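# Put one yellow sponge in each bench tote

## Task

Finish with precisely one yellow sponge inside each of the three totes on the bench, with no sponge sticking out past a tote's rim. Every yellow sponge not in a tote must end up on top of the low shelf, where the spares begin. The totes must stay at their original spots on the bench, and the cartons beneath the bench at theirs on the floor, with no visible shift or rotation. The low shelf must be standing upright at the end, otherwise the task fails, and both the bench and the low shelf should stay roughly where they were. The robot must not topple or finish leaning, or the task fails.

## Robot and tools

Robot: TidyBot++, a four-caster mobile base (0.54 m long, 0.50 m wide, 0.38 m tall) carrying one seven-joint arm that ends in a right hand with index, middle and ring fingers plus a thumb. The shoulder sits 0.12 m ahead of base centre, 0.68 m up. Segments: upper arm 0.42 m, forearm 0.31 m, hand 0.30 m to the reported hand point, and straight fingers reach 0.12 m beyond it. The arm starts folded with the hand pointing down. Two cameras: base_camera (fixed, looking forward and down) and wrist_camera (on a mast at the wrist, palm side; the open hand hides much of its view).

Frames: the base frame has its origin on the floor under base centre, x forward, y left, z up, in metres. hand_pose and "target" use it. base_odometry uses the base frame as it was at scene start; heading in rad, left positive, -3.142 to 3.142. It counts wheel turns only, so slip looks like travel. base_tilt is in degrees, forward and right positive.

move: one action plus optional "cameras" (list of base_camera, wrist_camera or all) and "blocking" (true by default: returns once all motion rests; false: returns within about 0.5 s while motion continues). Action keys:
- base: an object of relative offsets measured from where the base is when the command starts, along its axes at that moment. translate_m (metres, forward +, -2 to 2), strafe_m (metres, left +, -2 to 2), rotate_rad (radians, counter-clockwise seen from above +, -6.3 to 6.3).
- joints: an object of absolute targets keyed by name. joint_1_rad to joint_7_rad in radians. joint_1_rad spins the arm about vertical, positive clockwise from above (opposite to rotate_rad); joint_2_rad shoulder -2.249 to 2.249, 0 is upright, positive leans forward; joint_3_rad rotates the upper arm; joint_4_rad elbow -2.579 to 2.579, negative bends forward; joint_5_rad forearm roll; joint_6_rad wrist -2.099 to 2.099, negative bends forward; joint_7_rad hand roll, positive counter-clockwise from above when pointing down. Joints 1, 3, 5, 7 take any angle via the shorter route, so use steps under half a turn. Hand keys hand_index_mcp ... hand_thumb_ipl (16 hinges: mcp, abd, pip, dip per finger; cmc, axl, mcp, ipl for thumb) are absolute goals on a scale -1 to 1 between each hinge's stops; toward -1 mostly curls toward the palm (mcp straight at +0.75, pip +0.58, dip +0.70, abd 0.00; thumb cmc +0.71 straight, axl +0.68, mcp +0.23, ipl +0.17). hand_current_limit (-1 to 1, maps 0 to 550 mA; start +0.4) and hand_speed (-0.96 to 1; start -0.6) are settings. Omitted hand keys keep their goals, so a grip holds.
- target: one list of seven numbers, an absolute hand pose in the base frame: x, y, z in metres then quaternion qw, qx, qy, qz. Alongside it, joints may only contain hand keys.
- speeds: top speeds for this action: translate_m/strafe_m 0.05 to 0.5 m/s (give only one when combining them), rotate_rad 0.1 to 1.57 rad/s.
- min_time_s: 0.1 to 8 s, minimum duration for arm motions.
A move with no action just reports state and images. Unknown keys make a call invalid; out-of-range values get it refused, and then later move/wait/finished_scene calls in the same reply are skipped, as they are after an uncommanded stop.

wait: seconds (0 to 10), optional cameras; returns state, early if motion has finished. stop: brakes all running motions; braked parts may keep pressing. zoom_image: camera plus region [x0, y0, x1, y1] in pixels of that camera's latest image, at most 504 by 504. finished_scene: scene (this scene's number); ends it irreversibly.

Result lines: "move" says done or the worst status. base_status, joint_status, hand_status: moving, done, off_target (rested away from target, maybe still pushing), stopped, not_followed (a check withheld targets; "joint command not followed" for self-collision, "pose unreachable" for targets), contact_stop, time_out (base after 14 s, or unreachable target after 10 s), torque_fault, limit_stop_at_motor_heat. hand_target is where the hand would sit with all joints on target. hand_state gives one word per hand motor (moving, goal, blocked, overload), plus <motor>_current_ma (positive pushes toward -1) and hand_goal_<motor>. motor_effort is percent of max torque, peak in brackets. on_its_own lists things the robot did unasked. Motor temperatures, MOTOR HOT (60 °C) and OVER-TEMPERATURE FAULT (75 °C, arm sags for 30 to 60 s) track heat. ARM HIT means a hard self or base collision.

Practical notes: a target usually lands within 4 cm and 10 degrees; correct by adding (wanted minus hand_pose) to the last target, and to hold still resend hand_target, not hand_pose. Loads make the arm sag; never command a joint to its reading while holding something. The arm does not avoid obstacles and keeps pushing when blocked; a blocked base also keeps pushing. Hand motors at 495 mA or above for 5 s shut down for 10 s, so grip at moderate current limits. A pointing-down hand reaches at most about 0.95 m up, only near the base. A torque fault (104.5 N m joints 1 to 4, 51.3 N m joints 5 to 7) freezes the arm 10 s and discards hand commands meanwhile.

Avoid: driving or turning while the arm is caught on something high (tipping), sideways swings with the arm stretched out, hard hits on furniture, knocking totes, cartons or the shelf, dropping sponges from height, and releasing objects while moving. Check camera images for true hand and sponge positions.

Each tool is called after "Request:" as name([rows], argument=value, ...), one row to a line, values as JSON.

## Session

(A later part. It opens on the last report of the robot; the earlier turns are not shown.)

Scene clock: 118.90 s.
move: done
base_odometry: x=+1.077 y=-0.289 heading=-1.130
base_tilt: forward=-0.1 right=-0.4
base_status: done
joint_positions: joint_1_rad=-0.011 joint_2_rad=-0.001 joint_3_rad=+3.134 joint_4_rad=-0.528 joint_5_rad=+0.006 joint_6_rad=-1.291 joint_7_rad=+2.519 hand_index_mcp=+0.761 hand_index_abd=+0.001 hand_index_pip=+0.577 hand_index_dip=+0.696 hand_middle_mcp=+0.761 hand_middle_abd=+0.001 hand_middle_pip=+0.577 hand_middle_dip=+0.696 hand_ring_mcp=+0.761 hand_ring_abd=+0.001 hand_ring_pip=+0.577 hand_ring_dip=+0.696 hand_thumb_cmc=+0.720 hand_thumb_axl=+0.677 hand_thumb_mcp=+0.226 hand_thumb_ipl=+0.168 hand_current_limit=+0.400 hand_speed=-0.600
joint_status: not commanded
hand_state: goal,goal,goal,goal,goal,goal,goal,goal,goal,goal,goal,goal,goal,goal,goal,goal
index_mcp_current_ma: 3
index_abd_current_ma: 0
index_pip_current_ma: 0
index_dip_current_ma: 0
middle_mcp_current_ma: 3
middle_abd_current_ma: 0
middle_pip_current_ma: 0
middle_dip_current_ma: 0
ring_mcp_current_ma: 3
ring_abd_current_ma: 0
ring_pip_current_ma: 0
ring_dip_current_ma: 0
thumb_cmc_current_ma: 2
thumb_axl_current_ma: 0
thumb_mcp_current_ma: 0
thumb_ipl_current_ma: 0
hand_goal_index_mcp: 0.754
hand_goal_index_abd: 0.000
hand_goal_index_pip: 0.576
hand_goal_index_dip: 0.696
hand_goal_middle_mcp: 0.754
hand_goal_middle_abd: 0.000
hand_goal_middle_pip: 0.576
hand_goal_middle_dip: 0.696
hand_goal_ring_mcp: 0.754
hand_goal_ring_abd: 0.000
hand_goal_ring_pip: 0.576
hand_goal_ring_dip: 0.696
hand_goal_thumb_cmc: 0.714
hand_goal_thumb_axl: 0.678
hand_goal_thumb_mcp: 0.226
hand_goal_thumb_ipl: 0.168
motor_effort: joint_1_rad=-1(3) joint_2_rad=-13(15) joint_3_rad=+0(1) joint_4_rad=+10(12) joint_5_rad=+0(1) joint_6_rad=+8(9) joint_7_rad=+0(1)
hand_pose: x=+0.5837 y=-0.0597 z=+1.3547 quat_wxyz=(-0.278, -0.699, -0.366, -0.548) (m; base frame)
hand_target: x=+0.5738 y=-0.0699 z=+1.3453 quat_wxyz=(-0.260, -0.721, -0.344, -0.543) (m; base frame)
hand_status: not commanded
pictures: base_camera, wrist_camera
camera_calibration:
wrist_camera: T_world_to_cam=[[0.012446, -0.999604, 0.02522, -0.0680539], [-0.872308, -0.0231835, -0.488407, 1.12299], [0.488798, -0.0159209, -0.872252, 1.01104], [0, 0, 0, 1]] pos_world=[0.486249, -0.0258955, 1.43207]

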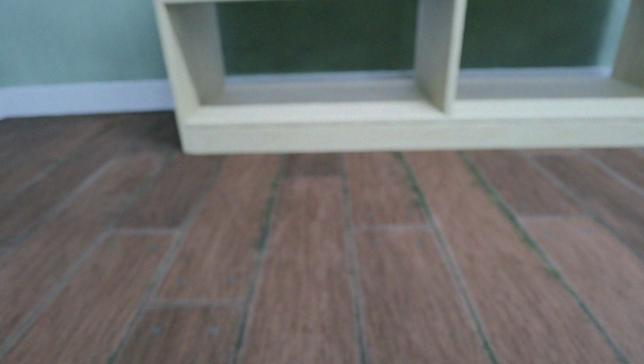

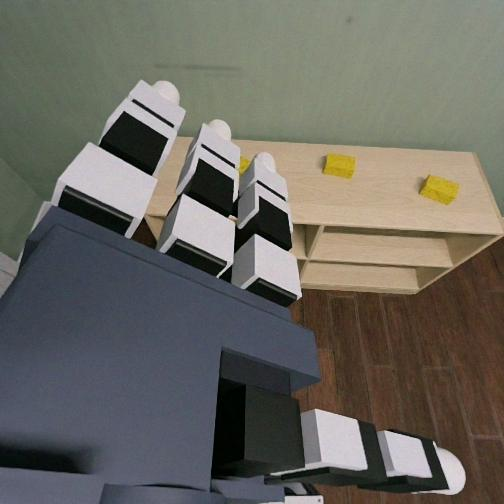

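Request:
move(joints={"joint_2_rad":0.16,"joint_4_rad":-1.0,"joint_6_rad":-1.98,"joint_7_rad":1.26,"hand_index_abd":0.2,"hand_ring_abd":-0.2,"hand_middle_pip":-0.8,"hand_middle_dip":-0.6}, base={"rotate_rad":-0.05}, cameras=["all"])

Request:
move(base={"translate_m":0.4,"strafe_m":-0.55}, cameras=["all"])

Scene clock: 169.20 s.
move: done
base_odometry: x=+1.077 y=-0.289 heading=-1.179
base_tilt: forward=-0.1 right=-0.5
base_status: done
joint_positions: joint_1_rad=-0.008 joint_2_rad=+0.147 joint_3_rad=+3.137 joint_4_rad=-0.965 joint_5_rad=+0.006 joint_6_rad=-1.913 joint_7_rad=+1.318 hand_index_mcp=+0.755 hand_index_abd=+0.199 hand_index_pip=+0.577 hand_index_dip=+0.696 hand_middle_mcp=+0.758 hand_middle_abd=+0.001 hand_middle_pip=-0.792 hand_middle_dip=-0.597 hand_ring_mcp=+0.755 hand_ring_abd=-0.194 hand_ring_pip=+0.577 hand_ring_dip=+0.696 hand_thumb_cmc=+0.716 hand_thumb_axl=+0.677 hand_thumb_mcp=+0.224 hand_thumb_ipl=+0.168 hand_current_limit=+0.400 hand_speed=-0.600
joint_status: all done
hand_state: goal,goal,goal,goal,goal,goal,goal,goal,goal,goal,goal,goal,goal,goal,goal,goal
index_mcp_current_ma: 0
index_abd_current_ma: 0
index_pip_current_ma: 0
index_dip_current_ma: 0
middle_mcp_current_ma: 1
middle_abd_current_ma: 0
middle_pip_current_ma: 4
middle_dip_current_ma: 1
ring_mcp_current_ma: 0
ring_abd_current_ma: 2
ring_pip_current_ma: 0
ring_dip_current_ma: 0
thumb_cmc_current_ma: 1
thumb_axl_current_ma: 0
thumb_mcp_current_ma: -1
thumb_ipl_current_ma: 0
hand_goal_index_mcp: 0.754
hand_goal_index_abd: 0.200
hand_goal_index_pip: 0.576
hand_goal_index_dip: 0.696
hand_goal_middle_mcp: 0.754
hand_goal_middle_abd: 0.000
hand_goal_middle_pip: -0.800
hand_goal_middle_dip: -0.600
hand_goal_ring_mcp: 0.754
hand_goal_ring_abd: -0.200
hand_goal_ring_pip: 0.576
hand_goal_ring_dip: 0.696
hand_goal_thumb_cmc: 0.714
hand_goal_thumb_axl: 0.678
hand_goal_thumb_mcp: 0.226
hand_goal_thumb_ipl: 0.168
motor_effort: joint_1_rad=-1(2) joint_2_rad=-19(21) joint_3_rad=+0(1) joint_4_rad=+12(14) joint_5_rad=+0(1) joint_6_rad=+0(9) joint_7_rad=+0(1)
hand_pose: x=+0.4553 y=-0.0727 z=+0.9332 quat_wxyz=(+0.005, -0.991, +0.121, -0.058) (m; base frame)
hand_target: x=+0.4271 y=-0.0727 z=+0.9212 quat_wxyz=(+0.000, -0.988, +0.155, -0.001) (m; base frame)
hand_status: not commanded
pictures: base_camera, wrist_camera
camera_calibration:
wrist_camera: T_world_to_cam=[[-0.914789, -0.391488, -0.0994926, 0.513925], [-0.347369, 0.636748, 0.688394, -0.484437], [-0.206146, 0.664296, -0.718481, 0.928246], [0, 0, 0, 1]] pos_world=[0.493209, -0.10697, 1.05154]

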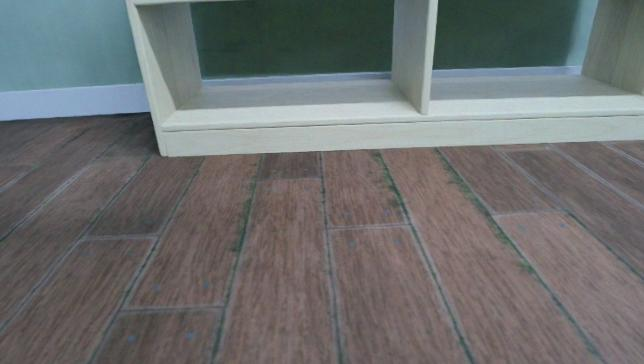

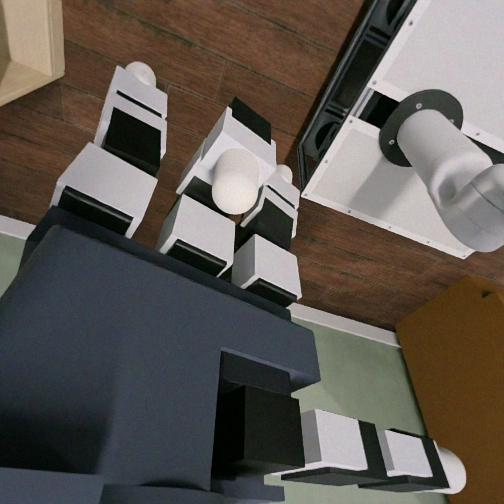

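Scene clock: 171.73 s.
move: done
base_odometry: x=+0.721 y=-0.869 heading=-1.179
base_tilt: forward=+0.0 right=-0.5
base_status: done
joint_positions: joint_1_rad=-0.008 joint_2_rad=+0.150 joint_3_rad=+3.137 joint_4_rad=-0.966 joint_5_rad=+0.006 joint_6_rad=-1.918 joint_7_rad=+1.316 hand_index_mcp=+0.755 hand_index_abd=+0.199 hand_index_pip=+0.577 hand_index_dip=+0.696 hand_middle_mcp=+0.757 hand_middle_abd=+0.001 hand_middle_pip=-0.793 hand_middle_dip=-0.597 hand_ring_mcp=+0.754 hand_ring_abd=-0.195 hand_ring_pip=+0.577 hand_ring_dip=+0.696 hand_thumb_cmc=+0.716 hand_thumb_axl=+0.677 hand_thumb_mcp=+0.224 hand_thumb_ipl=+0.168 hand_current_limit=+0.400 hand_speed=-0.600
joint_status: not commanded
hand_state: goal,goal,goal,goal,goal,goal,goal,goal,goal,goal,goal,goal,goal,goal,goal,goal
index_mcp_current_ma: 0
index_abd_current_ma: 0
index_pip_current_ma: 0
index_dip_current_ma: 0
middle_mcp_current_ma: 1
middle_abd_current_ma: 0
middle_pip_current_ma: 3
middle_dip_current_ma: 1
ring_mcp_current_ma: 0
ring_abd_current_ma: 1
ring_pip_current_ma: 0
ring_dip_current_ma: 0
thumb_cmc_current_ma: 0
thumb_axl_current_ma: 0
thumb_mcp_current_ma: -1
thumb_ipl_current_ma: 0
hand_goal_index_mcp: 0.754
hand_goal_index_abd: 0.200
hand_goal_index_pip: 0.576
hand_goal_index_dip: 0.696
hand_goal_middle_mcp: 0.754
hand_goal_middle_abd: 0.000
hand_goal_middle_pip: -0.800
hand_goal_middle_dip: -0.600
hand_goal_ring_mcp: 0.754
hand_goal_ring_abd: -0.200
hand_goal_ring_pip: 0.576
hand_goal_ring_dip: 0.696
hand_goal_thumb_cmc: 0.714
hand_goal_thumb_axl: 0.678
hand_goal_thumb_mcp: 0.226
hand_goal_thumb_ipl: 0.168
motor_effort: joint_1_rad=-1(3) joint_2_rad=-19(21) joint_3_rad=+0(1) joint_4_rad=+12(12) joint_5_rad=+0(1) joint_6_rad=+1(2) joint_7_rad=+0(1)
hand_pose: x=+0.4542 y=-0.0728 z=+0.9321 quat_wxyz=(+0.005, -0.991, +0.122, -0.054) (m; base frame)
hand_target: x=+0.4271 y=-0.0727 z=+0.9212 quat_wxyz=(+0.000, -0.988, +0.155, -0.001) (m; base frame)
hand_status: not commanded
pictures: base_camera, wrist_camera
camera_calibration:
wrist_camera: T_world_to_cam=[[-0.916482, -0.389509, -0.0913435, 0.506065], [-0.339833, 0.63743, 0.691518, -0.490272], [-0.211127, 0.664805, -0.716561, 0.927782], [0, 0, 0, 1]] pos_world=[0.493069, -0.107163, 1.05007]

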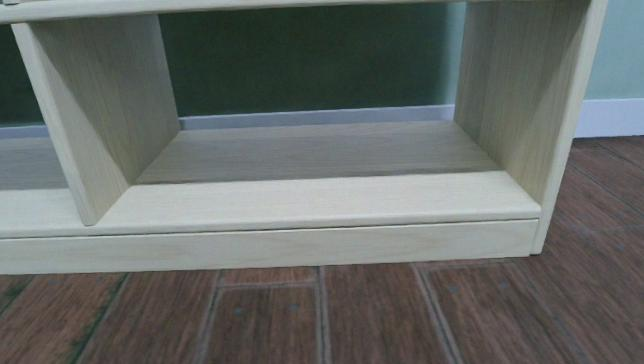

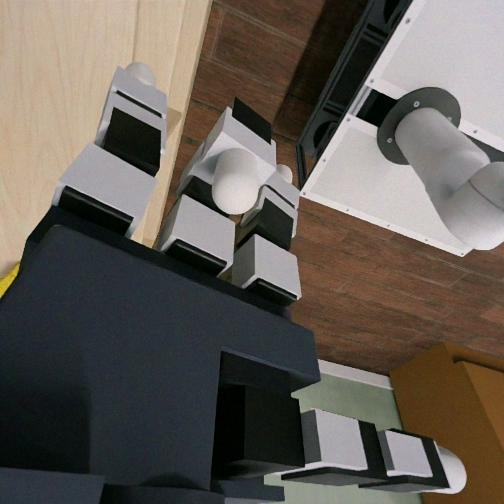

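Request:
move(base={"translate_m":0.30,"strafe_m":-0.07}, joints={"joint_6_rad":-2.05}, cameras=["all"])

Scene clock: 188.87 s.
move: done
base_odometry: x=+0.771 y=-1.173 heading=-1.179
base_tilt: forward=-0.1 right=-0.5
base_status: done
joint_positions: joint_1_rad=-0.008 joint_2_rad=+0.160 joint_3_rad=+3.137 joint_4_rad=-0.967 joint_5_rad=+0.006 joint_6_rad=-2.004 joint_7_rad=+1.316 hand_index_mcp=+0.755 hand_index_abd=+0.199 hand_index_pip=+0.577 hand_index_dip=+0.696 hand_middle_mcp=+0.757 hand_middle_abd=+0.001 hand_middle_pip=-0.793 hand_middle_dip=-0.597 hand_ring_mcp=+0.754 hand_ring_abd=-0.196 hand_ring_pip=+0.577 hand_ring_dip=+0.696 hand_thumb_cmc=+0.716 hand_thumb_axl=+0.677 hand_thumb_mcp=+0.224 hand_thumb_ipl=+0.168 hand_current_limit=+0.400 hand_speed=-0.600
joint_status: all done
hand_state: goal,goal,goal,goal,goal,goal,goal,goal,goal,goal,goal,goal,goal,goal,goal,goal
index_mcp_current_ma: 0
index_abd_current_ma: 0
index_pip_current_ma: 0
index_dip_current_ma: 0
middle_mcp_current_ma: 1
middle_abd_current_ma: 0
middle_pip_current_ma: 3
middle_dip_current_ma: 1
ring_mcp_current_ma: 0
ring_abd_current_ma: 1
ring_pip_current_ma: 0
ring_dip_current_ma: 0
thumb_cmc_current_ma: 0
thumb_axl_current_ma: 0
thumb_mcp_current_ma: -1
thumb_ipl_current_ma: 0
hand_goal_index_mcp: 0.754
hand_goal_index_abd: 0.200
hand_goal_index_pip: 0.576
hand_goal_index_dip: 0.696
hand_goal_middle_mcp: 0.754
hand_goal_middle_abd: 0.000
hand_goal_middle_pip: -0.800
hand_goal_middle_dip: -0.600
hand_goal_ring_mcp: 0.754
hand_goal_ring_abd: -0.200
hand_goal_ring_pip: 0.576
hand_goal_ring_dip: 0.696
hand_goal_thumb_cmc: 0.714
hand_goal_thumb_axl: 0.678
hand_goal_thumb_mcp: 0.226
hand_goal_thumb_ipl: 0.168
motor_effort: joint_1_rad=-1(2) joint_2_rad=-18(21) joint_3_rad=+0(1) joint_4_rad=+11(12) joint_5_rad=+0(1) joint_6_rad=+0(2) joint_7_rad=+0(1)
hand_pose: x=+0.4305 y=-0.0730 z=+0.9308 quat_wxyz=(-0.002, -0.993, +0.122, -0.006) (m; base frame)
hand_target: x=+0.4061 y=-0.0727 z=+0.9252 quat_wxyz=(-0.005, -0.987, +0.155, +0.034) (m; base frame)
hand_status: not commanded
pictures: base_camera, wrist_camera
camera_calibration:
wrist_camera: T_world_to_cam=[[-0.921235, -0.388999, -0.00243598, 0.403547], [-0.271413, 0.638253, 0.720394, -0.553613], [-0.278678, 0.664314, -0.69356, 0.929667], [0, 0, 0, 1]] pos_world=[0.480582, -0.107266, 1.04458]

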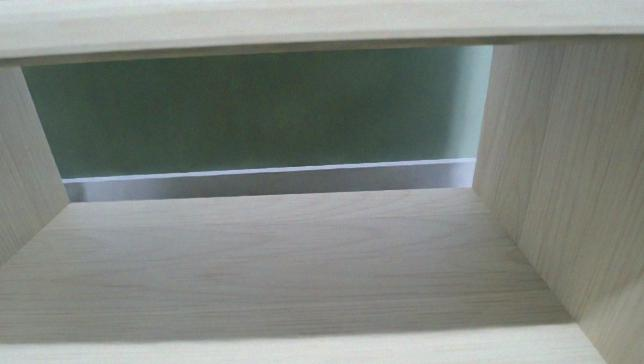

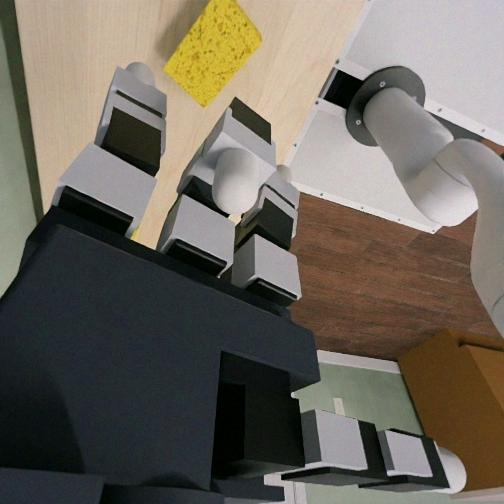

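Request:
zoom_image(camera="wrist_camera", region=[90, 0, 290, 160])

Scaled by 2.520.

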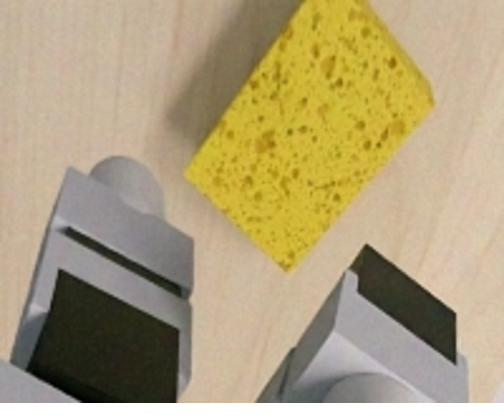

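Request:
move(joints={"joint_2_rad":0.132,"joint_4_rad":-1.44,"joint_6_rad":-1.60,"joint_7_rad":1.15}, min_time_s=2.5, cameras=["wrist_camera"])

Scene clock: 224.77 s.
move: done
base_odometry: x=+0.771 y=-1.173 heading=-1.179
base_tilt: forward=-0.1 right=-0.5
base_status: not commanded
joint_positions: joint_1_rad=-0.008 joint_2_rad=+0.159 joint_3_rad=+3.137 joint_4_rad=-1.405 joint_5_rad=+0.006 joint_6_rad=-1.666 joint_7_rad=+1.207 hand_index_mcp=+0.755 hand_index_abd=+0.199 hand_index_pip=+0.577 hand_index_dip=+0.696 hand_middle_mcp=+0.757 hand_middle_abd=+0.001 hand_middle_pip=-0.793 hand_middle_dip=-0.597 hand_ring_mcp=+0.754 hand_ring_abd=-0.196 hand_ring_pip=+0.577 hand_ring_dip=+0.696 hand_thumb_cmc=+0.716 hand_thumb_axl=+0.677 hand_thumb_mcp=+0.224 hand_thumb_ipl=+0.168 hand_current_limit=+0.400 hand_speed=-0.600
joint_status: all done
hand_state: goal,goal,goal,goal,goal,goal,goal,goal,goal,goal,goal,goal,goal,goal,goal,goal
index_mcp_current_ma: 0
index_abd_current_ma: 0
index_pip_current_ma: 0
index_dip_current_ma: 0
middle_mcp_current_ma: 1
middle_abd_current_ma: 0
middle_pip_current_ma: 3
middle_dip_current_ma: 1
ring_mcp_current_ma: 0
ring_abd_current_ma: 1
ring_pip_current_ma: 0
ring_dip_current_ma: 0
thumb_cmc_current_ma: 0
thumb_axl_current_ma: 0
thumb_mcp_current_ma: -1
thumb_ipl_current_ma: 0
hand_goal_index_mcp: 0.754
hand_goal_index_abd: 0.200
hand_goal_index_pip: 0.576
hand_goal_index_dip: 0.696
hand_goal_middle_mcp: 0.754
hand_goal_middle_abd: 0.000
hand_goal_middle_pip: -0.800
hand_goal_middle_dip: -0.600
hand_goal_ring_mcp: 0.754
hand_goal_ring_abd: -0.200
hand_goal_ring_pip: 0.576
hand_goal_ring_dip: 0.696
hand_goal_thumb_cmc: 0.714
hand_goal_thumb_axl: 0.678
hand_goal_thumb_mcp: 0.226
hand_goal_thumb_ipl: 0.168
motor_effort: joint_1_rad=-1(2) joint_2_rad=-19(21) joint_3_rad=+0(1) joint_4_rad=+11(13) joint_5_rad=+0(0) joint_6_rad=-2(3) joint_7_rad=+0(1)
hand_pose: x=+0.4228 y=-0.0681 z=+0.8039 quat_wxyz=(-0.011, -0.984, +0.175, +0.043) (m; base frame)
hand_target: x=+0.4242 y=-0.0671 z=+0.7989 quat_wxyz=(-0.003, -0.978, +0.209, +0.015) (m; base frame)
hand_status: not commanded
pictures: wrist_camera
camera_calibration:
wrist_camera: T_world_to_cam=[[-0.953097, -0.288066, 0.0928674, 0.341844], [-0.128988, 0.664166, 0.736373, -0.538698], [-0.273803, 0.689857, -0.670171, 0.81708], [0, 0, 0, 1]] pos_world=[0.480043, -0.107409, 0.912521]

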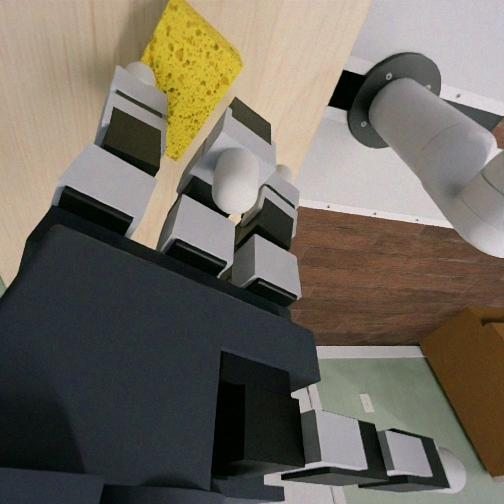

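Request:
move(joints={"joint_2_rad":0.115,"joint_4_rad":-1.575,"joint_6_rad":-1.40,"joint_7_rad":1.13}, min_time_s=2.5, cameras=["wrist_camera"])

Scene clock: 239.50 s.
move: done
base_odometry: x=+0.771 y=-1.173 heading=-1.179
base_tilt: forward=-0.1 right=-0.4
base_status: not commanded
joint_positions: joint_1_rad=-0.008 joint_2_rad=+0.145 joint_3_rad=+3.137 joint_4_rad=-1.538 joint_5_rad=+0.006 joint_6_rad=-1.466 joint_7_rad=+1.186 hand_index_mcp=+0.755 hand_index_abd=+0.199 hand_index_pip=+0.577 hand_index_dip=+0.696 hand_middle_mcp=+0.757 hand_middle_abd=+0.001 hand_middle_pip=-0.793 hand_middle_dip=-0.597 hand_ring_mcp=+0.754 hand_ring_abd=-0.198 hand_ring_pip=+0.577 hand_ring_dip=+0.696 hand_thumb_cmc=+0.716 hand_thumb_axl=+0.677 hand_thumb_mcp=+0.224 hand_thumb_ipl=+0.168 hand_current_limit=+0.400 hand_speed=-0.600
joint_status: all done
hand_state: goal,goal,goal,goal,goal,goal,goal,goal,goal,goal,goal,goal,goal,goal,goal,goal
index_mcp_current_ma: 0
index_abd_current_ma: 0
index_pip_current_ma: 0
index_dip_current_ma: 0
middle_mcp_current_ma: 1
middle_abd_current_ma: 0
middle_pip_current_ma: 3
middle_dip_current_ma: 1
ring_mcp_current_ma: 0
ring_abd_current_ma: 0
ring_pip_current_ma: 0
ring_dip_current_ma: 0
thumb_cmc_current_ma: 0
thumb_axl_current_ma: 0
thumb_mcp_current_ma: -1
thumb_ipl_current_ma: 0
hand_goal_index_mcp: 0.754
hand_goal_index_abd: 0.200
hand_goal_index_pip: 0.576
hand_goal_index_dip: 0.696
hand_goal_middle_mcp: 0.754
hand_goal_middle_abd: 0.000
hand_goal_middle_pip: -0.800
hand_goal_middle_dip: -0.600
hand_goal_ring_mcp: 0.754
hand_goal_ring_abd: -0.200
hand_goal_ring_pip: 0.576
hand_goal_ring_dip: 0.696
hand_goal_thumb_cmc: 0.714
hand_goal_thumb_axl: 0.678
hand_goal_thumb_mcp: 0.226
hand_goal_thumb_ipl: 0.168
motor_effort: joint_1_rad=-1(2) joint_2_rad=-20(20) joint_3_rad=+0(1) joint_4_rad=+12(13) joint_5_rad=+0(0) joint_6_rad=-1(2) joint_7_rad=+0(1)
hand_pose: x=+0.4380 y=-0.0668 z=+0.7626 quat_wxyz=(-0.003, -0.983, +0.184, +0.003) (m; base frame)
hand_target: x=+0.4382 y=-0.0660 z=+0.7584 quat_wxyz=(+0.006, -0.975, +0.219, -0.025) (m; base frame)
hand_status: not commanded
pictures: wrist_camera
camera_calibration:
wrist_camera: T_world_to_cam=[[-0.96281, -0.269817, 0.0139535, 0.426096], [-0.17643, 0.667004, 0.723863, -0.476545], [-0.204618, 0.694481, -0.689803, 0.777658], [0, 0, 0, 1]] pos_world=[0.485295, -0.107244, 0.875438]

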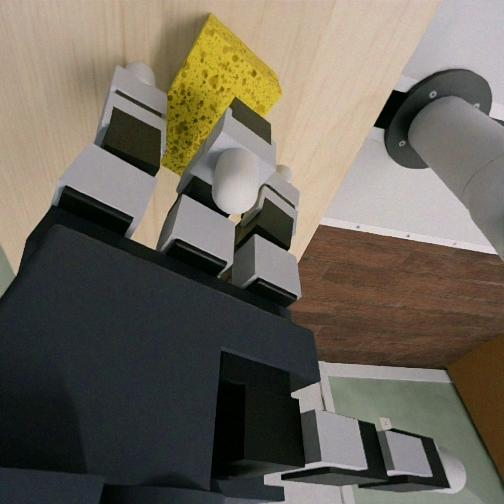

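Request:
move(joints={"joint_2_rad":0.117,"joint_4_rad":-1.66,"joint_6_rad":-1.31,"joint_7_rad":1.10}, min_time_s=2.5, cameras=["wrist_camera"])

Scene clock: 256.77 s.
move: done
base_odometry: x=+0.771 y=-1.173 heading=-1.179
base_tilt: forward=-0.2 right=-0.4
base_status: not commanded
joint_positions: joint_1_rad=-0.008 joint_2_rad=+0.137 joint_3_rad=+3.137 joint_4_rad=-1.618 joint_5_rad=+0.006 joint_6_rad=-1.379 joint_7_rad=+1.157 hand_index_mcp=+0.755 hand_index_abd=+0.199 hand_index_pip=+0.577 hand_index_dip=+0.696 hand_middle_mcp=+0.757 hand_middle_abd=+0.001 hand_middle_pip=-0.793 hand_middle_dip=-0.597 hand_ring_mcp=+0.754 hand_ring_abd=-0.195 hand_ring_pip=+0.577 hand_ring_dip=+0.696 hand_thumb_cmc=+0.716 hand_thumb_axl=+0.677 hand_thumb_mcp=+0.224 hand_thumb_ipl=+0.168 hand_current_limit=+0.400 hand_speed=-0.600
joint_status: all done
hand_state: goal,goal,goal,goal,goal,goal,goal,goal,goal,goal,goal,goal,goal,goal,goal,goal
index_mcp_current_ma: 0
index_abd_current_ma: 0
index_pip_current_ma: 0
index_dip_current_ma: 0
middle_mcp_current_ma: 1
middle_abd_current_ma: 0
middle_pip_current_ma: 3
middle_dip_current_ma: 1
ring_mcp_current_ma: 0
ring_abd_current_ma: 1
ring_pip_current_ma: 0
ring_dip_current_ma: 0
thumb_cmc_current_ma: 0
thumb_axl_current_ma: 0
thumb_mcp_current_ma: -1
thumb_ipl_current_ma: 0
hand_goal_index_mcp: 0.754
hand_goal_index_abd: 0.200
hand_goal_index_pip: 0.576
hand_goal_index_dip: 0.696
hand_goal_middle_mcp: 0.754
hand_goal_middle_abd: 0.000
hand_goal_middle_pip: -0.800
hand_goal_middle_dip: -0.600
hand_goal_ring_mcp: 0.754
hand_goal_ring_abd: -0.200
hand_goal_ring_pip: 0.576
hand_goal_ring_dip: 0.696
hand_goal_thumb_cmc: 0.714
hand_goal_thumb_axl: 0.678
hand_goal_thumb_mcp: 0.226
hand_goal_thumb_ipl: 0.168
motor_effort: joint_1_rad=-1(2) joint_2_rad=-18(21) joint_3_rad=+0(1) joint_4_rad=+11(13) joint_5_rad=+0(0) joint_6_rad=+0(2) joint_7_rad=+0(1)
hand_pose: x=+0.4338 y=-0.0653 z=+0.7396 quat_wxyz=(-0.002, -0.980, +0.199, -0.005) (m; base frame)
hand_target: x=+0.4335 y=-0.0642 z=+0.7311 quat_wxyz=(+0.006, -0.972, +0.233, -0.027) (m; base frame)
hand_status: not commanded
pictures: wrist_camera
camera_calibration:
wrist_camera: T_world_to_cam=[[-0.97043, -0.241381, -0.000294497, 0.438439], [-0.167349, 0.671917, 0.721472, -0.463605], [-0.173952, 0.700188, -0.692443, 0.748922], [0, 0, 0, 1]] pos_world=[0.478167, -0.107051, 0.853193]

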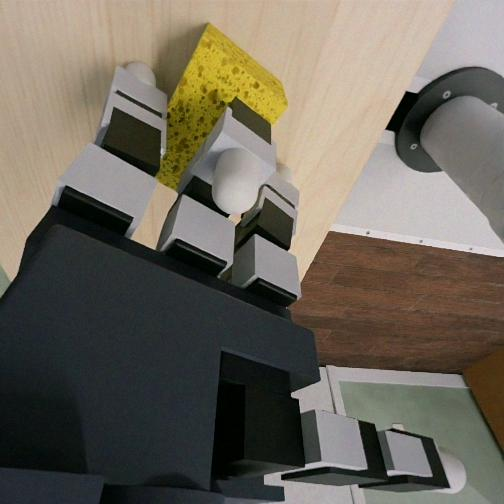

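Request:
move(joints={"joint_2_rad":0.125,"joint_4_rad":-1.69,"joint_6_rad":-1.27}, min_time_s=2, cameras=[])

Request:
move(joints={"hand_index_abd":-0.2,"hand_ring_abd":0.2,"hand_speed":-0.8}, cameras=["wrist_camera"])

Scene clock: 265.93 s.
move: done
base_odometry: x=+0.771 y=-1.173 heading=-1.179
base_tilt: forward=-0.1 right=-0.5
base_status: not commanded
joint_positions: joint_1_rad=-0.008 joint_2_rad=+0.123 joint_3_rad=+3.137 joint_4_rad=-1.638 joint_5_rad=+0.006 joint_6_rad=-1.351 joint_7_rad=+1.156 hand_index_mcp=+0.754 hand_index_abd=+0.203 hand_index_pip=+0.577 hand_index_dip=+0.696 hand_middle_mcp=+0.757 hand_middle_abd=+0.001 hand_middle_pip=-0.793 hand_middle_dip=-0.597 hand_ring_mcp=+0.750 hand_ring_abd=-0.175 hand_ring_pip=+0.575 hand_ring_dip=+0.696 hand_thumb_cmc=+0.716 hand_thumb_axl=+0.677 hand_thumb_mcp=+0.224 hand_thumb_ipl=+0.168 hand_current_limit=+0.400 hand_speed=-0.600
joint_status: all done
hand_state: goal,goal,goal,goal,goal,goal,goal,goal,goal,blocked,goal,goal,goal,goal,goal,goal
index_mcp_current_ma: 0
index_abd_current_ma: 1
index_pip_current_ma: 0
index_dip_current_ma: 0
middle_mcp_current_ma: 1
middle_abd_current_ma: 0
middle_pip_current_ma: 3
middle_dip_current_ma: 1
ring_mcp_current_ma: -1
ring_abd_current_ma: 19
ring_pip_current_ma: 0
ring_dip_current_ma: 0
thumb_cmc_current_ma: 0
thumb_axl_current_ma: 0
thumb_mcp_current_ma: -1
thumb_ipl_current_ma: 0
hand_goal_index_mcp: 0.754
hand_goal_index_abd: 0.200
hand_goal_index_pip: 0.576
hand_goal_index_dip: 0.696
hand_goal_middle_mcp: 0.754
hand_goal_middle_abd: 0.000
hand_goal_middle_pip: -0.800
hand_goal_middle_dip: -0.600
hand_goal_ring_mcp: 0.754
hand_goal_ring_abd: -0.200
hand_goal_ring_pip: 0.576
hand_goal_ring_dip: 0.696
hand_goal_thumb_cmc: 0.714
hand_goal_thumb_axl: 0.678
hand_goal_thumb_mcp: 0.226
hand_goal_thumb_ipl: 0.168
motor_effort: joint_1_rad=-1(2) joint_2_rad=-14(18) joint_3_rad=+1(1) joint_4_rad=+9(12) joint_5_rad=+0(0) joint_6_rad=+1(3) joint_7_rad=+0(0)
hand_pose: x=+0.4339 y=-0.0652 z=+0.7374 quat_wxyz=(+0.000, -0.980, +0.199, -0.015) (m; base frame)
hand_target: x=+0.4348 y=-0.0642 z=+0.7190 quat_wxyz=(+0.007, -0.972, +0.233, -0.028) (m; base frame)
hand_status: not commanded
pictures: none
No camera images: "cameras" was empty.

Scene clock: 266.83 s.
move: off_target
base_odometry: x=+0.771 y=-1.173 heading=-1.179
base_tilt: forward=-0.1 right=-0.4
base_status: not commanded
joint_positions: joint_1_rad=-0.008 joint_2_rad=+0.119 joint_3_rad=+3.137 joint_4_rad=-1.640 joint_5_rad=+0.006 joint_6_rad=-1.341 joint_7_rad=+1.156 hand_index_mcp=+0.749 hand_index_abd=+0.161 hand_index_pip=+0.574 hand_index_dip=+0.696 hand_middle_mcp=+0.757 hand_middle_abd=+0.001 hand_middle_pip=-0.793 hand_middle_dip=-0.597 hand_ring_mcp=+0.747 hand_ring_abd=+0.120 hand_ring_pip=+0.573 hand_ring_dip=+0.695 hand_thumb_cmc=+0.716 hand_thumb_axl=+0.677 hand_thumb_mcp=+0.224 hand_thumb_ipl=+0.168 hand_current_limit=+0.400 hand_speed=-0.800
joint_status: hand_index_abd off_target (ended at +0.161, target -0.200); hand_ring_abd off_target (ended at +0.120, target +0.200); the others done
hand_state: goal,blocked,goal,goal,goal,goal,goal,goal,goal,blocked,goal,goal,goal,goal,goal,goal
index_mcp_current_ma: -2
index_abd_current_ma: 384
index_pip_current_ma: -1
index_dip_current_ma: 0
middle_mcp_current_ma: 1
middle_abd_current_ma: 0
middle_pip_current_ma: 3
middle_dip_current_ma: 1
ring_mcp_current_ma: -3
ring_abd_current_ma: -128
ring_pip_current_ma: -1
ring_dip_current_ma: 0
thumb_cmc_current_ma: 0
thumb_axl_current_ma: 0
thumb_mcp_current_ma: -1
thumb_ipl_current_ma: 0
hand_goal_index_mcp: 0.754
hand_goal_index_abd: -0.200
hand_goal_index_pip: 0.576
hand_goal_index_dip: 0.696
hand_goal_middle_mcp: 0.754
hand_goal_middle_abd: 0.000
hand_goal_middle_pip: -0.800
hand_goal_middle_dip: -0.600
hand_goal_ring_mcp: 0.754
hand_goal_ring_abd: 0.200
hand_goal_ring_pip: 0.576
hand_goal_ring_dip: 0.696
hand_goal_thumb_cmc: 0.714
hand_goal_thumb_axl: 0.678
hand_goal_thumb_mcp: 0.226
hand_goal_thumb_ipl: 0.168
motor_effort: joint_1_rad=-1(2) joint_2_rad=-14(14) joint_3_rad=+0(0) joint_4_rad=+8(10) joint_5_rad=+1(1) joint_6_rad=+2(3) joint_7_rad=+0(0)
hand_pose: x=+0.4361 y=-0.0652 z=+0.7378 quat_wxyz=(+0.002, -0.980, +0.199, -0.021) (m; base frame)
hand_target: x=+0.4348 y=-0.0642 z=+0.7190 quat_wxyz=(+0.007, -0.972, +0.233, -0.028) (m; base frame)
hand_status: not commanded
pictures: wrist_camera
camera_calibration:
wrist_camera: T_world_to_cam=[[-0.970006, -0.240869, -0.0327063, 0.464539], [-0.190925, 0.67168, 0.715817, -0.447453], [-0.15045, 0.700591, -0.697522, 0.741495], [0, 0, 0, 1]] pos_world=[0.476734, -0.107047, 0.852697]

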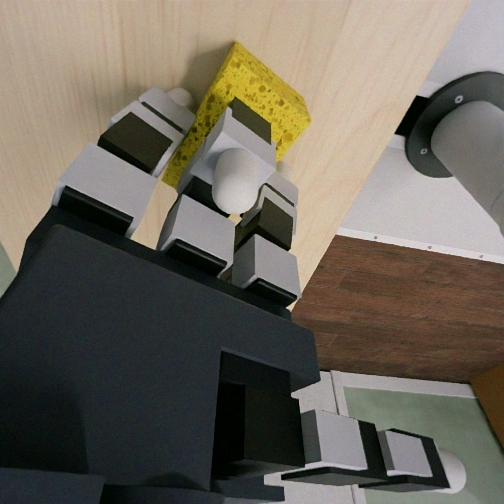

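Request:
move(joints={"joint_2_rad":0.12,"joint_4_rad":-1.44,"joint_6_rad":-1.53}, min_time_s=2.5, cameras=["wrist_camera"])

Scene clock: 273.77 s.
move: done
base_odometry: x=+0.771 y=-1.173 heading=-1.179
base_tilt: forward=+0.0 right=-0.4
base_status: not commanded
joint_positions: joint_1_rad=-0.008 joint_2_rad=+0.118 joint_3_rad=+3.137 joint_4_rad=-1.480 joint_5_rad=+0.006 joint_6_rad=-1.464 joint_7_rad=+1.156 hand_index_mcp=+0.753 hand_index_abd=+0.127 hand_index_pip=+0.574 hand_index_dip=+0.695 hand_middle_mcp=+0.757 hand_middle_abd=+0.001 hand_middle_pip=-0.793 hand_middle_dip=-0.597 hand_ring_mcp=+0.747 hand_ring_abd=+0.112 hand_ring_pip=+0.573 hand_ring_dip=+0.695 hand_thumb_cmc=+0.716 hand_thumb_axl=+0.677 hand_thumb_mcp=+0.224 hand_thumb_ipl=+0.168 hand_current_limit=+0.400 hand_speed=-0.800
joint_status: all done
hand_state: goal,blocked,goal,goal,goal,goal,goal,goal,goal,blocked,goal,goal,goal,goal,goal,goal
index_mcp_current_ma: 0
index_abd_current_ma: 385
index_pip_current_ma: 0
index_dip_current_ma: 0
middle_mcp_current_ma: 1
middle_abd_current_ma: 0
middle_pip_current_ma: 3
middle_dip_current_ma: 1
ring_mcp_current_ma: -3
ring_abd_current_ma: -148
ring_pip_current_ma: -1
ring_dip_current_ma: 0
thumb_cmc_current_ma: 0
thumb_axl_current_ma: 0
thumb_mcp_current_ma: -1
thumb_ipl_current_ma: 0
hand_goal_index_mcp: 0.754
hand_goal_index_abd: -0.200
hand_goal_index_pip: 0.576
hand_goal_index_dip: 0.696
hand_goal_middle_mcp: 0.754
hand_goal_middle_abd: 0.000
hand_goal_middle_pip: -0.800
hand_goal_middle_dip: -0.600
hand_goal_ring_mcp: 0.754
hand_goal_ring_abd: 0.200
hand_goal_ring_pip: 0.576
hand_goal_ring_dip: 0.696
hand_goal_thumb_cmc: 0.714
hand_goal_thumb_axl: 0.678
hand_goal_thumb_mcp: 0.226
hand_goal_thumb_ipl: 0.168
on_its_own: hand_index_abd moved -0.033 toward your old target -0.200
motor_effort: joint_1_rad=-2(2) joint_2_rad=-19(20) joint_3_rad=+0(1) joint_4_rad=+12(13) joint_5_rad=+0(1) joint_6_rad=+0(4) joint_7_rad=+0(1)
hand_pose: x=+0.4528 y=-0.0650 z=+0.7865 quat_wxyz=(+0.006, -0.979, +0.199, -0.039) (m; base frame)
hand_target: x=+0.4405 y=-0.0642 z=+0.7989 quat_wxyz=(+0.006, -0.972, +0.233, -0.025) (m; base frame)
hand_status: not commanded
pictures: wrist_camera
camera_calibration:
wrist_camera: T_world_to_cam=[[-0.968263, -0.240064, -0.0695452, 0.51053], [-0.217379, 0.671564, 0.708341, -0.461455], [-0.123343, 0.700978, -0.702436, 0.769495], [0, 0, 0, 1]] pos_world=[0.488928, -0.106943, 0.902893]

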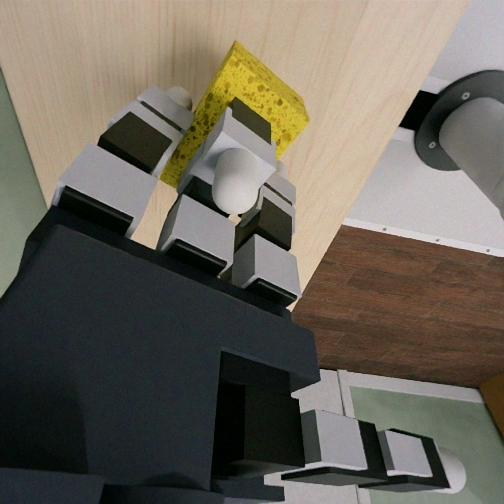

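Request:
move(joints={"joint_2_rad":0.12,"joint_4_rad":-1.15,"joint_6_rad":-1.75}, min_time_s=2.5)

Request:
move(base={"translate_m":-0.5}, speeds={"translate_m":0.3}, cameras=["all"])

Scene clock: 297.60 s.
move: done
base_odometry: x=+0.771 y=-1.173 heading=-1.179
base_tilt: forward=-0.1 right=-0.5
base_status: not commanded
joint_positions: joint_1_rad=-0.008 joint_2_rad=+0.118 joint_3_rad=+3.137 joint_4_rad=-1.190 joint_5_rad=+0.006 joint_6_rad=-1.684 joint_7_rad=+1.156 hand_index_mcp=+0.753 hand_index_abd=+0.127 hand_index_pip=+0.574 hand_index_dip=+0.695 hand_middle_mcp=+0.757 hand_middle_abd=+0.001 hand_middle_pip=-0.793 hand_middle_dip=-0.597 hand_ring_mcp=+0.747 hand_ring_abd=+0.112 hand_ring_pip=+0.573 hand_ring_dip=+0.695 hand_thumb_cmc=+0.716 hand_thumb_axl=+0.677 hand_thumb_mcp=+0.224 hand_thumb_ipl=+0.168 hand_current_limit=+0.400 hand_speed=-0.800
joint_status: all done
hand_state: goal,blocked,goal,goal,goal,goal,goal,goal,goal,blocked,goal,goal,goal,goal,goal,goal
index_mcp_current_ma: 0
index_abd_current_ma: 385
index_pip_current_ma: 0
index_dip_current_ma: 0
middle_mcp_current_ma: 1
middle_abd_current_ma: 0
middle_pip_current_ma: 3
middle_dip_current_ma: 1
ring_mcp_current_ma: -3
ring_abd_current_ma: -148
ring_pip_current_ma: -1
ring_dip_current_ma: 0
thumb_cmc_current_ma: 0
thumb_axl_current_ma: 0
thumb_mcp_current_ma: -1
thumb_ipl_current_ma: 0
hand_goal_index_mcp: 0.754
hand_goal_index_abd: -0.200
hand_goal_index_pip: 0.576
hand_goal_index_dip: 0.696
hand_goal_middle_mcp: 0.754
hand_goal_middle_abd: 0.000
hand_goal_middle_pip: -0.800
hand_goal_middle_dip: -0.600
hand_goal_ring_mcp: 0.754
hand_goal_ring_abd: 0.200
hand_goal_ring_pip: 0.576
hand_goal_ring_dip: 0.696
hand_goal_thumb_cmc: 0.714
hand_goal_thumb_axl: 0.678
hand_goal_thumb_mcp: 0.226
hand_goal_thumb_ipl: 0.168
motor_effort: joint_1_rad=-2(2) joint_2_rad=-19(21) joint_3_rad=+0(0) joint_4_rad=+13(13) joint_5_rad=+0(0) joint_6_rad=+0(2) joint_7_rad=+0(1)
hand_pose: x=+0.4633 y=-0.0648 z=+0.8754 quat_wxyz=(+0.013, -0.977, +0.200, -0.073) (m; base frame)
hand_target: x=+0.4478 y=-0.0642 z=+0.8863 quat_wxyz=(+0.014, -0.971, +0.233, -0.059) (m; base frame)
hand_status: not commanded
pictures: none

Scene clock: 300.17 s.
move: done
base_odometry: x=+0.580 y=-0.711 heading=-1.179
base_tilt: forward=-0.1 right=-0.5
base_status: done
joint_positions: joint_1_rad=-0.008 joint_2_rad=+0.121 joint_3_rad=+3.137 joint_4_rad=-1.189 joint_5_rad=+0.006 joint_6_rad=-1.691 joint_7_rad=+1.156 hand_index_mcp=+0.754 hand_index_abd=+0.127 hand_index_pip=+0.575 hand_index_dip=+0.695 hand_middle_mcp=+0.756 hand_middle_abd=+0.001 hand_middle_pip=-0.793 hand_middle_dip=-0.597 hand_ring_mcp=+0.748 hand_ring_abd=+0.112 hand_ring_pip=+0.573 hand_ring_dip=+0.695 hand_thumb_cmc=+0.716 hand_thumb_axl=+0.677 hand_thumb_mcp=+0.224 hand_thumb_ipl=+0.168 hand_current_limit=+0.400 hand_speed=-0.800
joint_status: not commanded
hand_state: goal,blocked,goal,goal,goal,goal,goal,goal,goal,blocked,goal,goal,goal,goal,goal,goal
index_mcp_current_ma: 0
index_abd_current_ma: 385
index_pip_current_ma: 0
index_dip_current_ma: 0
middle_mcp_current_ma: 1
middle_abd_current_ma: 0
middle_pip_current_ma: 3
middle_dip_current_ma: 1
ring_mcp_current_ma: -2
ring_abd_current_ma: -149
ring_pip_current_ma: -1
ring_dip_current_ma: 0
thumb_cmc_current_ma: 0
thumb_axl_current_ma: 0
thumb_mcp_current_ma: -1
thumb_ipl_current_ma: 0
hand_goal_index_mcp: 0.754
hand_goal_index_abd: -0.200
hand_goal_index_pip: 0.576
hand_goal_index_dip: 0.696
hand_goal_middle_mcp: 0.754
hand_goal_middle_abd: 0.000
hand_goal_middle_pip: -0.800
hand_goal_middle_dip: -0.600
hand_goal_ring_mcp: 0.754
hand_goal_ring_abd: 0.200
hand_goal_ring_pip: 0.576
hand_goal_ring_dip: 0.696
hand_goal_thumb_cmc: 0.714
hand_goal_thumb_axl: 0.678
hand_goal_thumb_mcp: 0.226
hand_goal_thumb_ipl: 0.168
motor_effort: joint_1_rad=-1(3) joint_2_rad=-19(22) joint_3_rad=+0(1) joint_4_rad=+12(13) joint_5_rad=+0(1) joint_6_rad=+0(2) joint_7_rad=+0(1)
hand_pose: x=+0.4619 y=-0.0649 z=+0.8749 quat_wxyz=(+0.012, -0.977, +0.200, -0.069) (m; base frame)
hand_target: x=+0.4478 y=-0.0642 z=+0.8863 quat_wxyz=(+0.014, -0.971, +0.233, -0.059) (m; base frame)
hand_status: not commanded
pictures: base_camera, wrist_camera
camera_calibration:
wrist_camera: T_world_to_cam=[[-0.962478, -0.238485, -0.129462, 0.575438], [-0.259705, 0.671238, 0.694257, -0.490405], [-0.07867, 0.701829, -0.707988, 0.816931], [0, 0, 0, 1]] pos_world=[0.490754, -0.106934, 0.993341]

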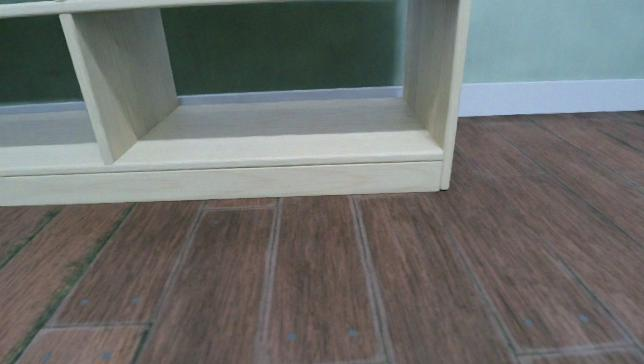

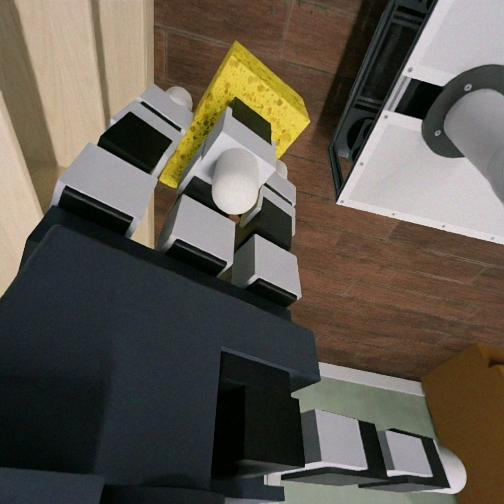

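Request:
move(joints={"joint_1_rad":0,"joint_2_rad":0.0,"joint_4_rad":-0.9,"joint_6_rad":-1.2,"joint_7_rad":3.14}, min_time_s=3, base={"rotate_rad":-1.547}, speeds={"rotate_rad":0.7})

Request:
move(base={"translate_m":0.49,"strafe_m":-0.92}, speeds={"strafe_m":0.4}, cameras=["all"])

Scene clock: 309.87 s.
move: done
base_odometry: x=+0.580 y=-0.711 heading=-2.726
base_tilt: forward=-0.1 right=-0.4
base_status: done
joint_positions: joint_1_rad=-0.005 joint_2_rad=+0.024 joint_3_rad=+3.138 joint_4_rad=-0.940 joint_5_rad=+0.006 joint_6_rad=-1.270 joint_7_rad=+3.083 hand_index_mcp=+0.761 hand_index_abd=+0.127 hand_index_pip=+0.577 hand_index_dip=+0.695 hand_middle_mcp=+0.757 hand_middle_abd=+0.001 hand_middle_pip=-0.794 hand_middle_dip=-0.598 hand_ring_mcp=+0.756 hand_ring_abd=+0.112 hand_ring_pip=+0.574 hand_ring_dip=+0.695 hand_thumb_cmc=+0.718 hand_thumb_axl=+0.677 hand_thumb_mcp=+0.224 hand_thumb_ipl=+0.168 hand_current_limit=+0.400 hand_speed=-0.800
joint_status: all done
hand_state: goal,blocked,goal,goal,goal,goal,goal,goal,goal,blocked,goal,goal,goal,goal,goal,goal
index_mcp_current_ma: 3
index_abd_current_ma: 385
index_pip_current_ma: 0
index_dip_current_ma: 0
middle_mcp_current_ma: 1
middle_abd_current_ma: 0
middle_pip_current_ma: 2
middle_dip_current_ma: 1
ring_mcp_current_ma: 0
ring_abd_current_ma: -149
ring_pip_current_ma: 0
ring_dip_current_ma: 0
thumb_cmc_current_ma: 1
thumb_axl_current_ma: 0
thumb_mcp_current_ma: -1
thumb_ipl_current_ma: 0
hand_goal_index_mcp: 0.754
hand_goal_index_abd: -0.200
hand_goal_index_pip: 0.576
hand_goal_index_dip: 0.696
hand_goal_middle_mcp: 0.754
hand_goal_middle_abd: 0.000
hand_goal_middle_pip: -0.800
hand_goal_middle_dip: -0.600
hand_goal_ring_mcp: 0.754
hand_goal_ring_abd: 0.200
hand_goal_ring_pip: 0.576
hand_goal_ring_dip: 0.696
hand_goal_thumb_cmc: 0.714
hand_goal_thumb_axl: 0.678
hand_goal_thumb_mcp: 0.226
hand_goal_thumb_ipl: 0.168
motor_effort: joint_1_rad=-2(4) joint_2_rad=-17(21) joint_3_rad=+0(2) joint_4_rad=+13(15) joint_5_rad=+0(1) joint_6_rad=+7(7) joint_7_rad=+0(1)
hand_pose: x=+0.6762 y=-0.0230 z=+1.1622 quat_wxyz=(-0.302, -0.651, -0.619, -0.318) (m; base frame)
hand_target: x=+0.6684 y=-0.0217 z=+1.2191 quat_wxyz=(-0.352, -0.614, -0.613, -0.352) (m; base frame)
hand_status: not commanded
pictures: none

Scene clock: 313.53 s.
move: done
base_odometry: x=-0.240 y=-0.067 heading=-2.726
base_tilt: forward=-0.2 right=-0.5
base_status: done
joint_positions: joint_1_rad=-0.005 joint_2_rad=+0.017 joint_3_rad=+3.139 joint_4_rad=-0.939 joint_5_rad=+0.006 joint_6_rad=-1.268 joint_7_rad=+3.084 hand_index_mcp=+0.762 hand_index_abd=+0.126 hand_index_pip=+0.577 hand_index_dip=+0.695 hand_middle_mcp=+0.757 hand_middle_abd=+0.001 hand_middle_pip=-0.795 hand_middle_dip=-0.598 hand_ring_mcp=+0.756 hand_ring_abd=+0.111 hand_ring_pip=+0.574 hand_ring_dip=+0.695 hand_thumb_cmc=+0.719 hand_thumb_axl=+0.677 hand_thumb_mcp=+0.224 hand_thumb_ipl=+0.168 hand_current_limit=+0.400 hand_speed=-0.800
joint_status: not commanded
hand_state: goal,blocked,goal,goal,goal,goal,goal,goal,goal,blocked,goal,goal,goal,goal,goal,goal
index_mcp_current_ma: 4
index_abd_current_ma: 385
index_pip_current_ma: 0
index_dip_current_ma: 0
middle_mcp_current_ma: 1
middle_abd_current_ma: 0
middle_pip_current_ma: 2
middle_dip_current_ma: 1
ring_mcp_current_ma: 1
ring_abd_current_ma: -151
ring_pip_current_ma: 0
ring_dip_current_ma: 0
thumb_cmc_current_ma: 2
thumb_axl_current_ma: 0
thumb_mcp_current_ma: -1
thumb_ipl_current_ma: 0
hand_goal_index_mcp: 0.754
hand_goal_index_abd: -0.200
hand_goal_index_pip: 0.576
hand_goal_index_dip: 0.696
hand_goal_middle_mcp: 0.754
hand_goal_middle_abd: 0.000
hand_goal_middle_pip: -0.800
hand_goal_middle_dip: -0.600
hand_goal_ring_mcp: 0.754
hand_goal_ring_abd: 0.200
hand_goal_ring_pip: 0.576
hand_goal_ring_dip: 0.696
hand_goal_thumb_cmc: 0.714
hand_goal_thumb_axl: 0.678
hand_goal_thumb_mcp: 0.226
hand_goal_thumb_ipl: 0.168
motor_effort: joint_1_rad=-1(3) joint_2_rad=-17(20) joint_3_rad=+0(2) joint_4_rad=+14(15) joint_5_rad=+0(2) joint_6_rad=+7(8) joint_7_rad=+0(1)
hand_pose: x=+0.6730 y=-0.0236 z=+1.1670 quat_wxyz=(-0.305, -0.650, -0.618, -0.321) (m; base frame)
hand_target: x=+0.6684 y=-0.0217 z=+1.2191 quat_wxyz=(-0.352, -0.614, -0.613, -0.352) (m; base frame)
hand_status: not commanded
pictures: base_camera, wrist_camera
camera_calibration:
wrist_camera: T_world_to_cam=[[0.335048, -0.829277, 0.447261, -0.733901], [-0.924679, -0.38053, -0.0128629, 0.581965], [0.180863, -0.409263, -0.894311, 1.02789], [0, 0, 0, 1]] pos_world=[0.598115, 0.0335259, 1.25498]

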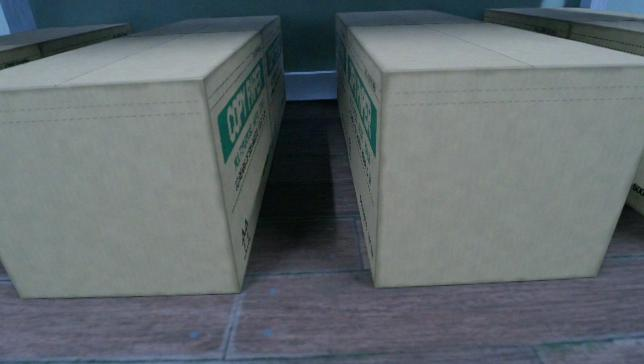

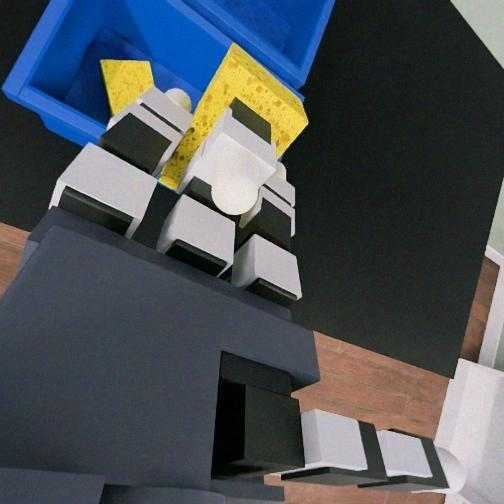

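Request:
move(joints={"joint_2_rad":0.44,"joint_4_rad":-0.72,"joint_6_rad":-0.75,"joint_7_rad":3.2}, min_time_s=4, cameras=["wrist_camera"])

Scene clock: 339.87 s.
move: done
base_odometry: x=-0.240 y=-0.067 heading=-2.726
base_tilt: forward=+0.0 right=-0.4
base_status: not commanded
joint_positions: joint_1_rad=-0.005 joint_2_rad=+0.421 joint_3_rad=+3.139 joint_4_rad=-0.764 joint_5_rad=+0.006 joint_6_rad=-0.821 joint_7_rad=+3.144 hand_index_mcp=+0.763 hand_index_abd=+0.126 hand_index_pip=+0.577 hand_index_dip=+0.695 hand_middle_mcp=+0.758 hand_middle_abd=+0.001 hand_middle_pip=-0.795 hand_middle_dip=-0.598 hand_ring_mcp=+0.757 hand_ring_abd=+0.111 hand_ring_pip=+0.575 hand_ring_dip=+0.695 hand_thumb_cmc=+0.720 hand_thumb_axl=+0.677 hand_thumb_mcp=+0.224 hand_thumb_ipl=+0.168 hand_current_limit=+0.400 hand_speed=-0.800
joint_status: all done
hand_state: goal,blocked,goal,goal,goal,goal,goal,goal,goal,blocked,goal,goal,goal,goal,goal,goal
index_mcp_current_ma: 5
index_abd_current_ma: 385
index_pip_current_ma: 0
index_dip_current_ma: 0
middle_mcp_current_ma: 1
middle_abd_current_ma: 0
middle_pip_current_ma: 2
middle_dip_current_ma: 0
ring_mcp_current_ma: 1
ring_abd_current_ma: -151
ring_pip_current_ma: 0
ring_dip_current_ma: 0
thumb_cmc_current_ma: 2
thumb_axl_current_ma: 0
thumb_mcp_current_ma: -1
thumb_ipl_current_ma: 0
hand_goal_index_mcp: 0.754
hand_goal_index_abd: -0.200
hand_goal_index_pip: 0.576
hand_goal_index_dip: 0.696
hand_goal_middle_mcp: 0.754
hand_goal_middle_abd: 0.000
hand_goal_middle_pip: -0.800
hand_goal_middle_dip: -0.600
hand_goal_ring_mcp: 0.754
hand_goal_ring_abd: 0.200
hand_goal_ring_pip: 0.576
hand_goal_ring_dip: 0.696
hand_goal_thumb_cmc: 0.714
hand_goal_thumb_axl: 0.678
hand_goal_thumb_mcp: 0.226
hand_goal_thumb_ipl: 0.168
motor_effort: joint_1_rad=-1(2) joint_2_rad=-32(33) joint_3_rad=+0(1) joint_4_rad=+15(17) joint_5_rad=+0(1) joint_6_rad=+7(9) joint_7_rad=+0(1)
hand_pose: x=+0.8917 y=-0.0169 z=+1.1337 quat_wxyz=(-0.381, -0.593, -0.599, -0.379) (m; base frame)
hand_target: x=+0.8994 y=-0.0166 z=+1.1690 quat_wxyz=(-0.420, -0.560, -0.594, -0.396) (m; base frame)
hand_status: not commanded
pictures: wrist_camera
camera_calibration:
wrist_camera: T_world_to_cam=[[0.252698, -0.794591, 0.552059, -0.83157], [-0.889184, -0.41566, -0.191256, 0.956264], [0.381439, -0.442552, -0.811574, 0.688033], [0, 0, 0, 1]] pos_world=[0.797988, 0.0412132, 1.20036]

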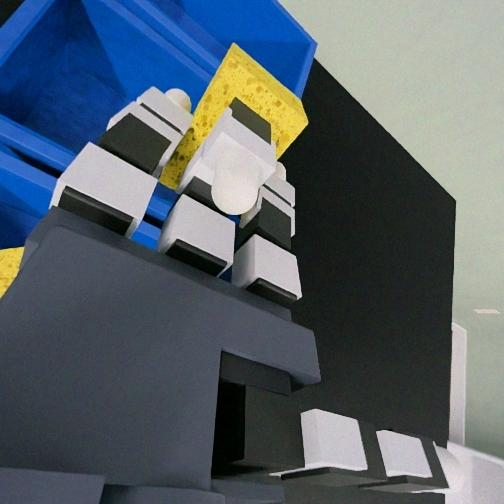

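Request:
move(base={"translate_m":0.285,"strafe_m":0.02}, speeds={"translate_m":0.15}, cameras=["all"])

Scene clock: 348.97 s.
move: done
base_odometry: x=-0.493 y=-0.201 heading=-2.726
base_tilt: forward=-0.1 right=-0.4
base_status: done
joint_positions: joint_1_rad=-0.005 joint_2_rad=+0.431 joint_3_rad=+3.139 joint_4_rad=-0.762 joint_5_rad=+0.006 joint_6_rad=-0.818 joint_7_rad=+3.144 hand_index_mcp=+0.763 hand_index_abd=+0.126 hand_index_pip=+0.577 hand_index_dip=+0.695 hand_middle_mcp=+0.758 hand_middle_abd=+0.001 hand_middle_pip=-0.796 hand_middle_dip=-0.598 hand_ring_mcp=+0.758 hand_ring_abd=+0.111 hand_ring_pip=+0.575 hand_ring_dip=+0.695 hand_thumb_cmc=+0.720 hand_thumb_axl=+0.677 hand_thumb_mcp=+0.224 hand_thumb_ipl=+0.168 hand_current_limit=+0.400 hand_speed=-0.800
joint_status: not commanded
hand_state: goal,blocked,goal,goal,goal,goal,goal,goal,goal,blocked,goal,goal,goal,goal,goal,goal
index_mcp_current_ma: 5
index_abd_current_ma: 385
index_pip_current_ma: 0
index_dip_current_ma: 0
middle_mcp_current_ma: 2
middle_abd_current_ma: 0
middle_pip_current_ma: 1
middle_dip_current_ma: 0
ring_mcp_current_ma: 1
ring_abd_current_ma: -151
ring_pip_current_ma: 0
ring_dip_current_ma: 0
thumb_cmc_current_ma: 2
thumb_axl_current_ma: 0
thumb_mcp_current_ma: -1
thumb_ipl_current_ma: 0
hand_goal_index_mcp: 0.754
hand_goal_index_abd: -0.200
hand_goal_index_pip: 0.576
hand_goal_index_dip: 0.696
hand_goal_middle_mcp: 0.754
hand_goal_middle_abd: 0.000
hand_goal_middle_pip: -0.800
hand_goal_middle_dip: -0.600
hand_goal_ring_mcp: 0.754
hand_goal_ring_abd: 0.200
hand_goal_ring_pip: 0.576
hand_goal_ring_dip: 0.696
hand_goal_thumb_cmc: 0.714
hand_goal_thumb_axl: 0.678
hand_goal_thumb_mcp: 0.226
hand_goal_thumb_ipl: 0.168
motor_effort: joint_1_rad=-1(2) joint_2_rad=-32(35) joint_3_rad=+0(1) joint_4_rad=+16(17) joint_5_rad=+0(1) joint_6_rad=+7(9) joint_7_rad=+0(1)
hand_pose: x=+0.8960 y=-0.0169 z=+1.1286 quat_wxyz=(-0.380, -0.594, -0.600, -0.378) (m; base frame)
hand_target: x=+0.8994 y=-0.0166 z=+1.1690 quat_wxyz=(-0.420, -0.560, -0.594, -0.396) (m; base frame)
hand_status: not commanded
pictures: base_camera, wrist_camera
camera_calibration:
wrist_camera: T_world_to_cam=[[0.255008, -0.794489, 0.551142, -0.830809], [-0.889926, -0.415754, -0.187563, 0.955664], [0.378156, -0.442646, -0.813057, 0.686916], [0, 0, 0, 1]] pos_world=[0.802572, 0.0413129, 1.19564]

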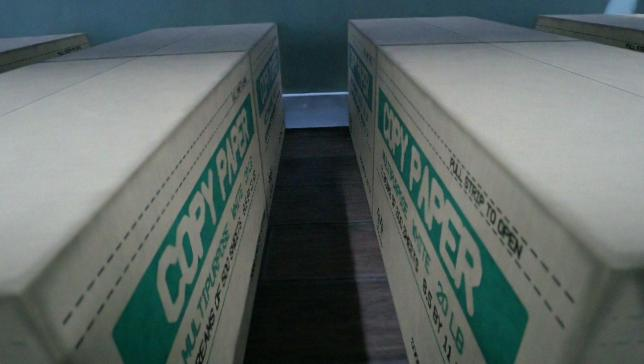

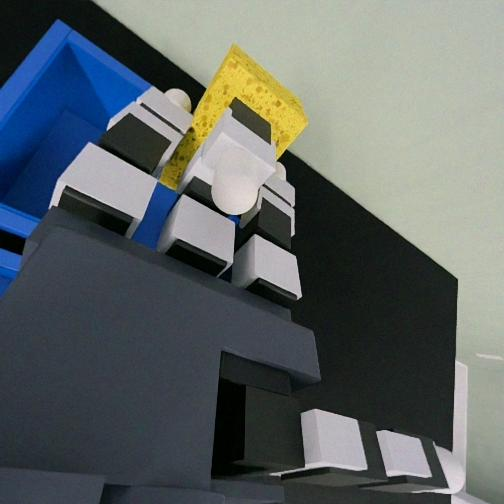

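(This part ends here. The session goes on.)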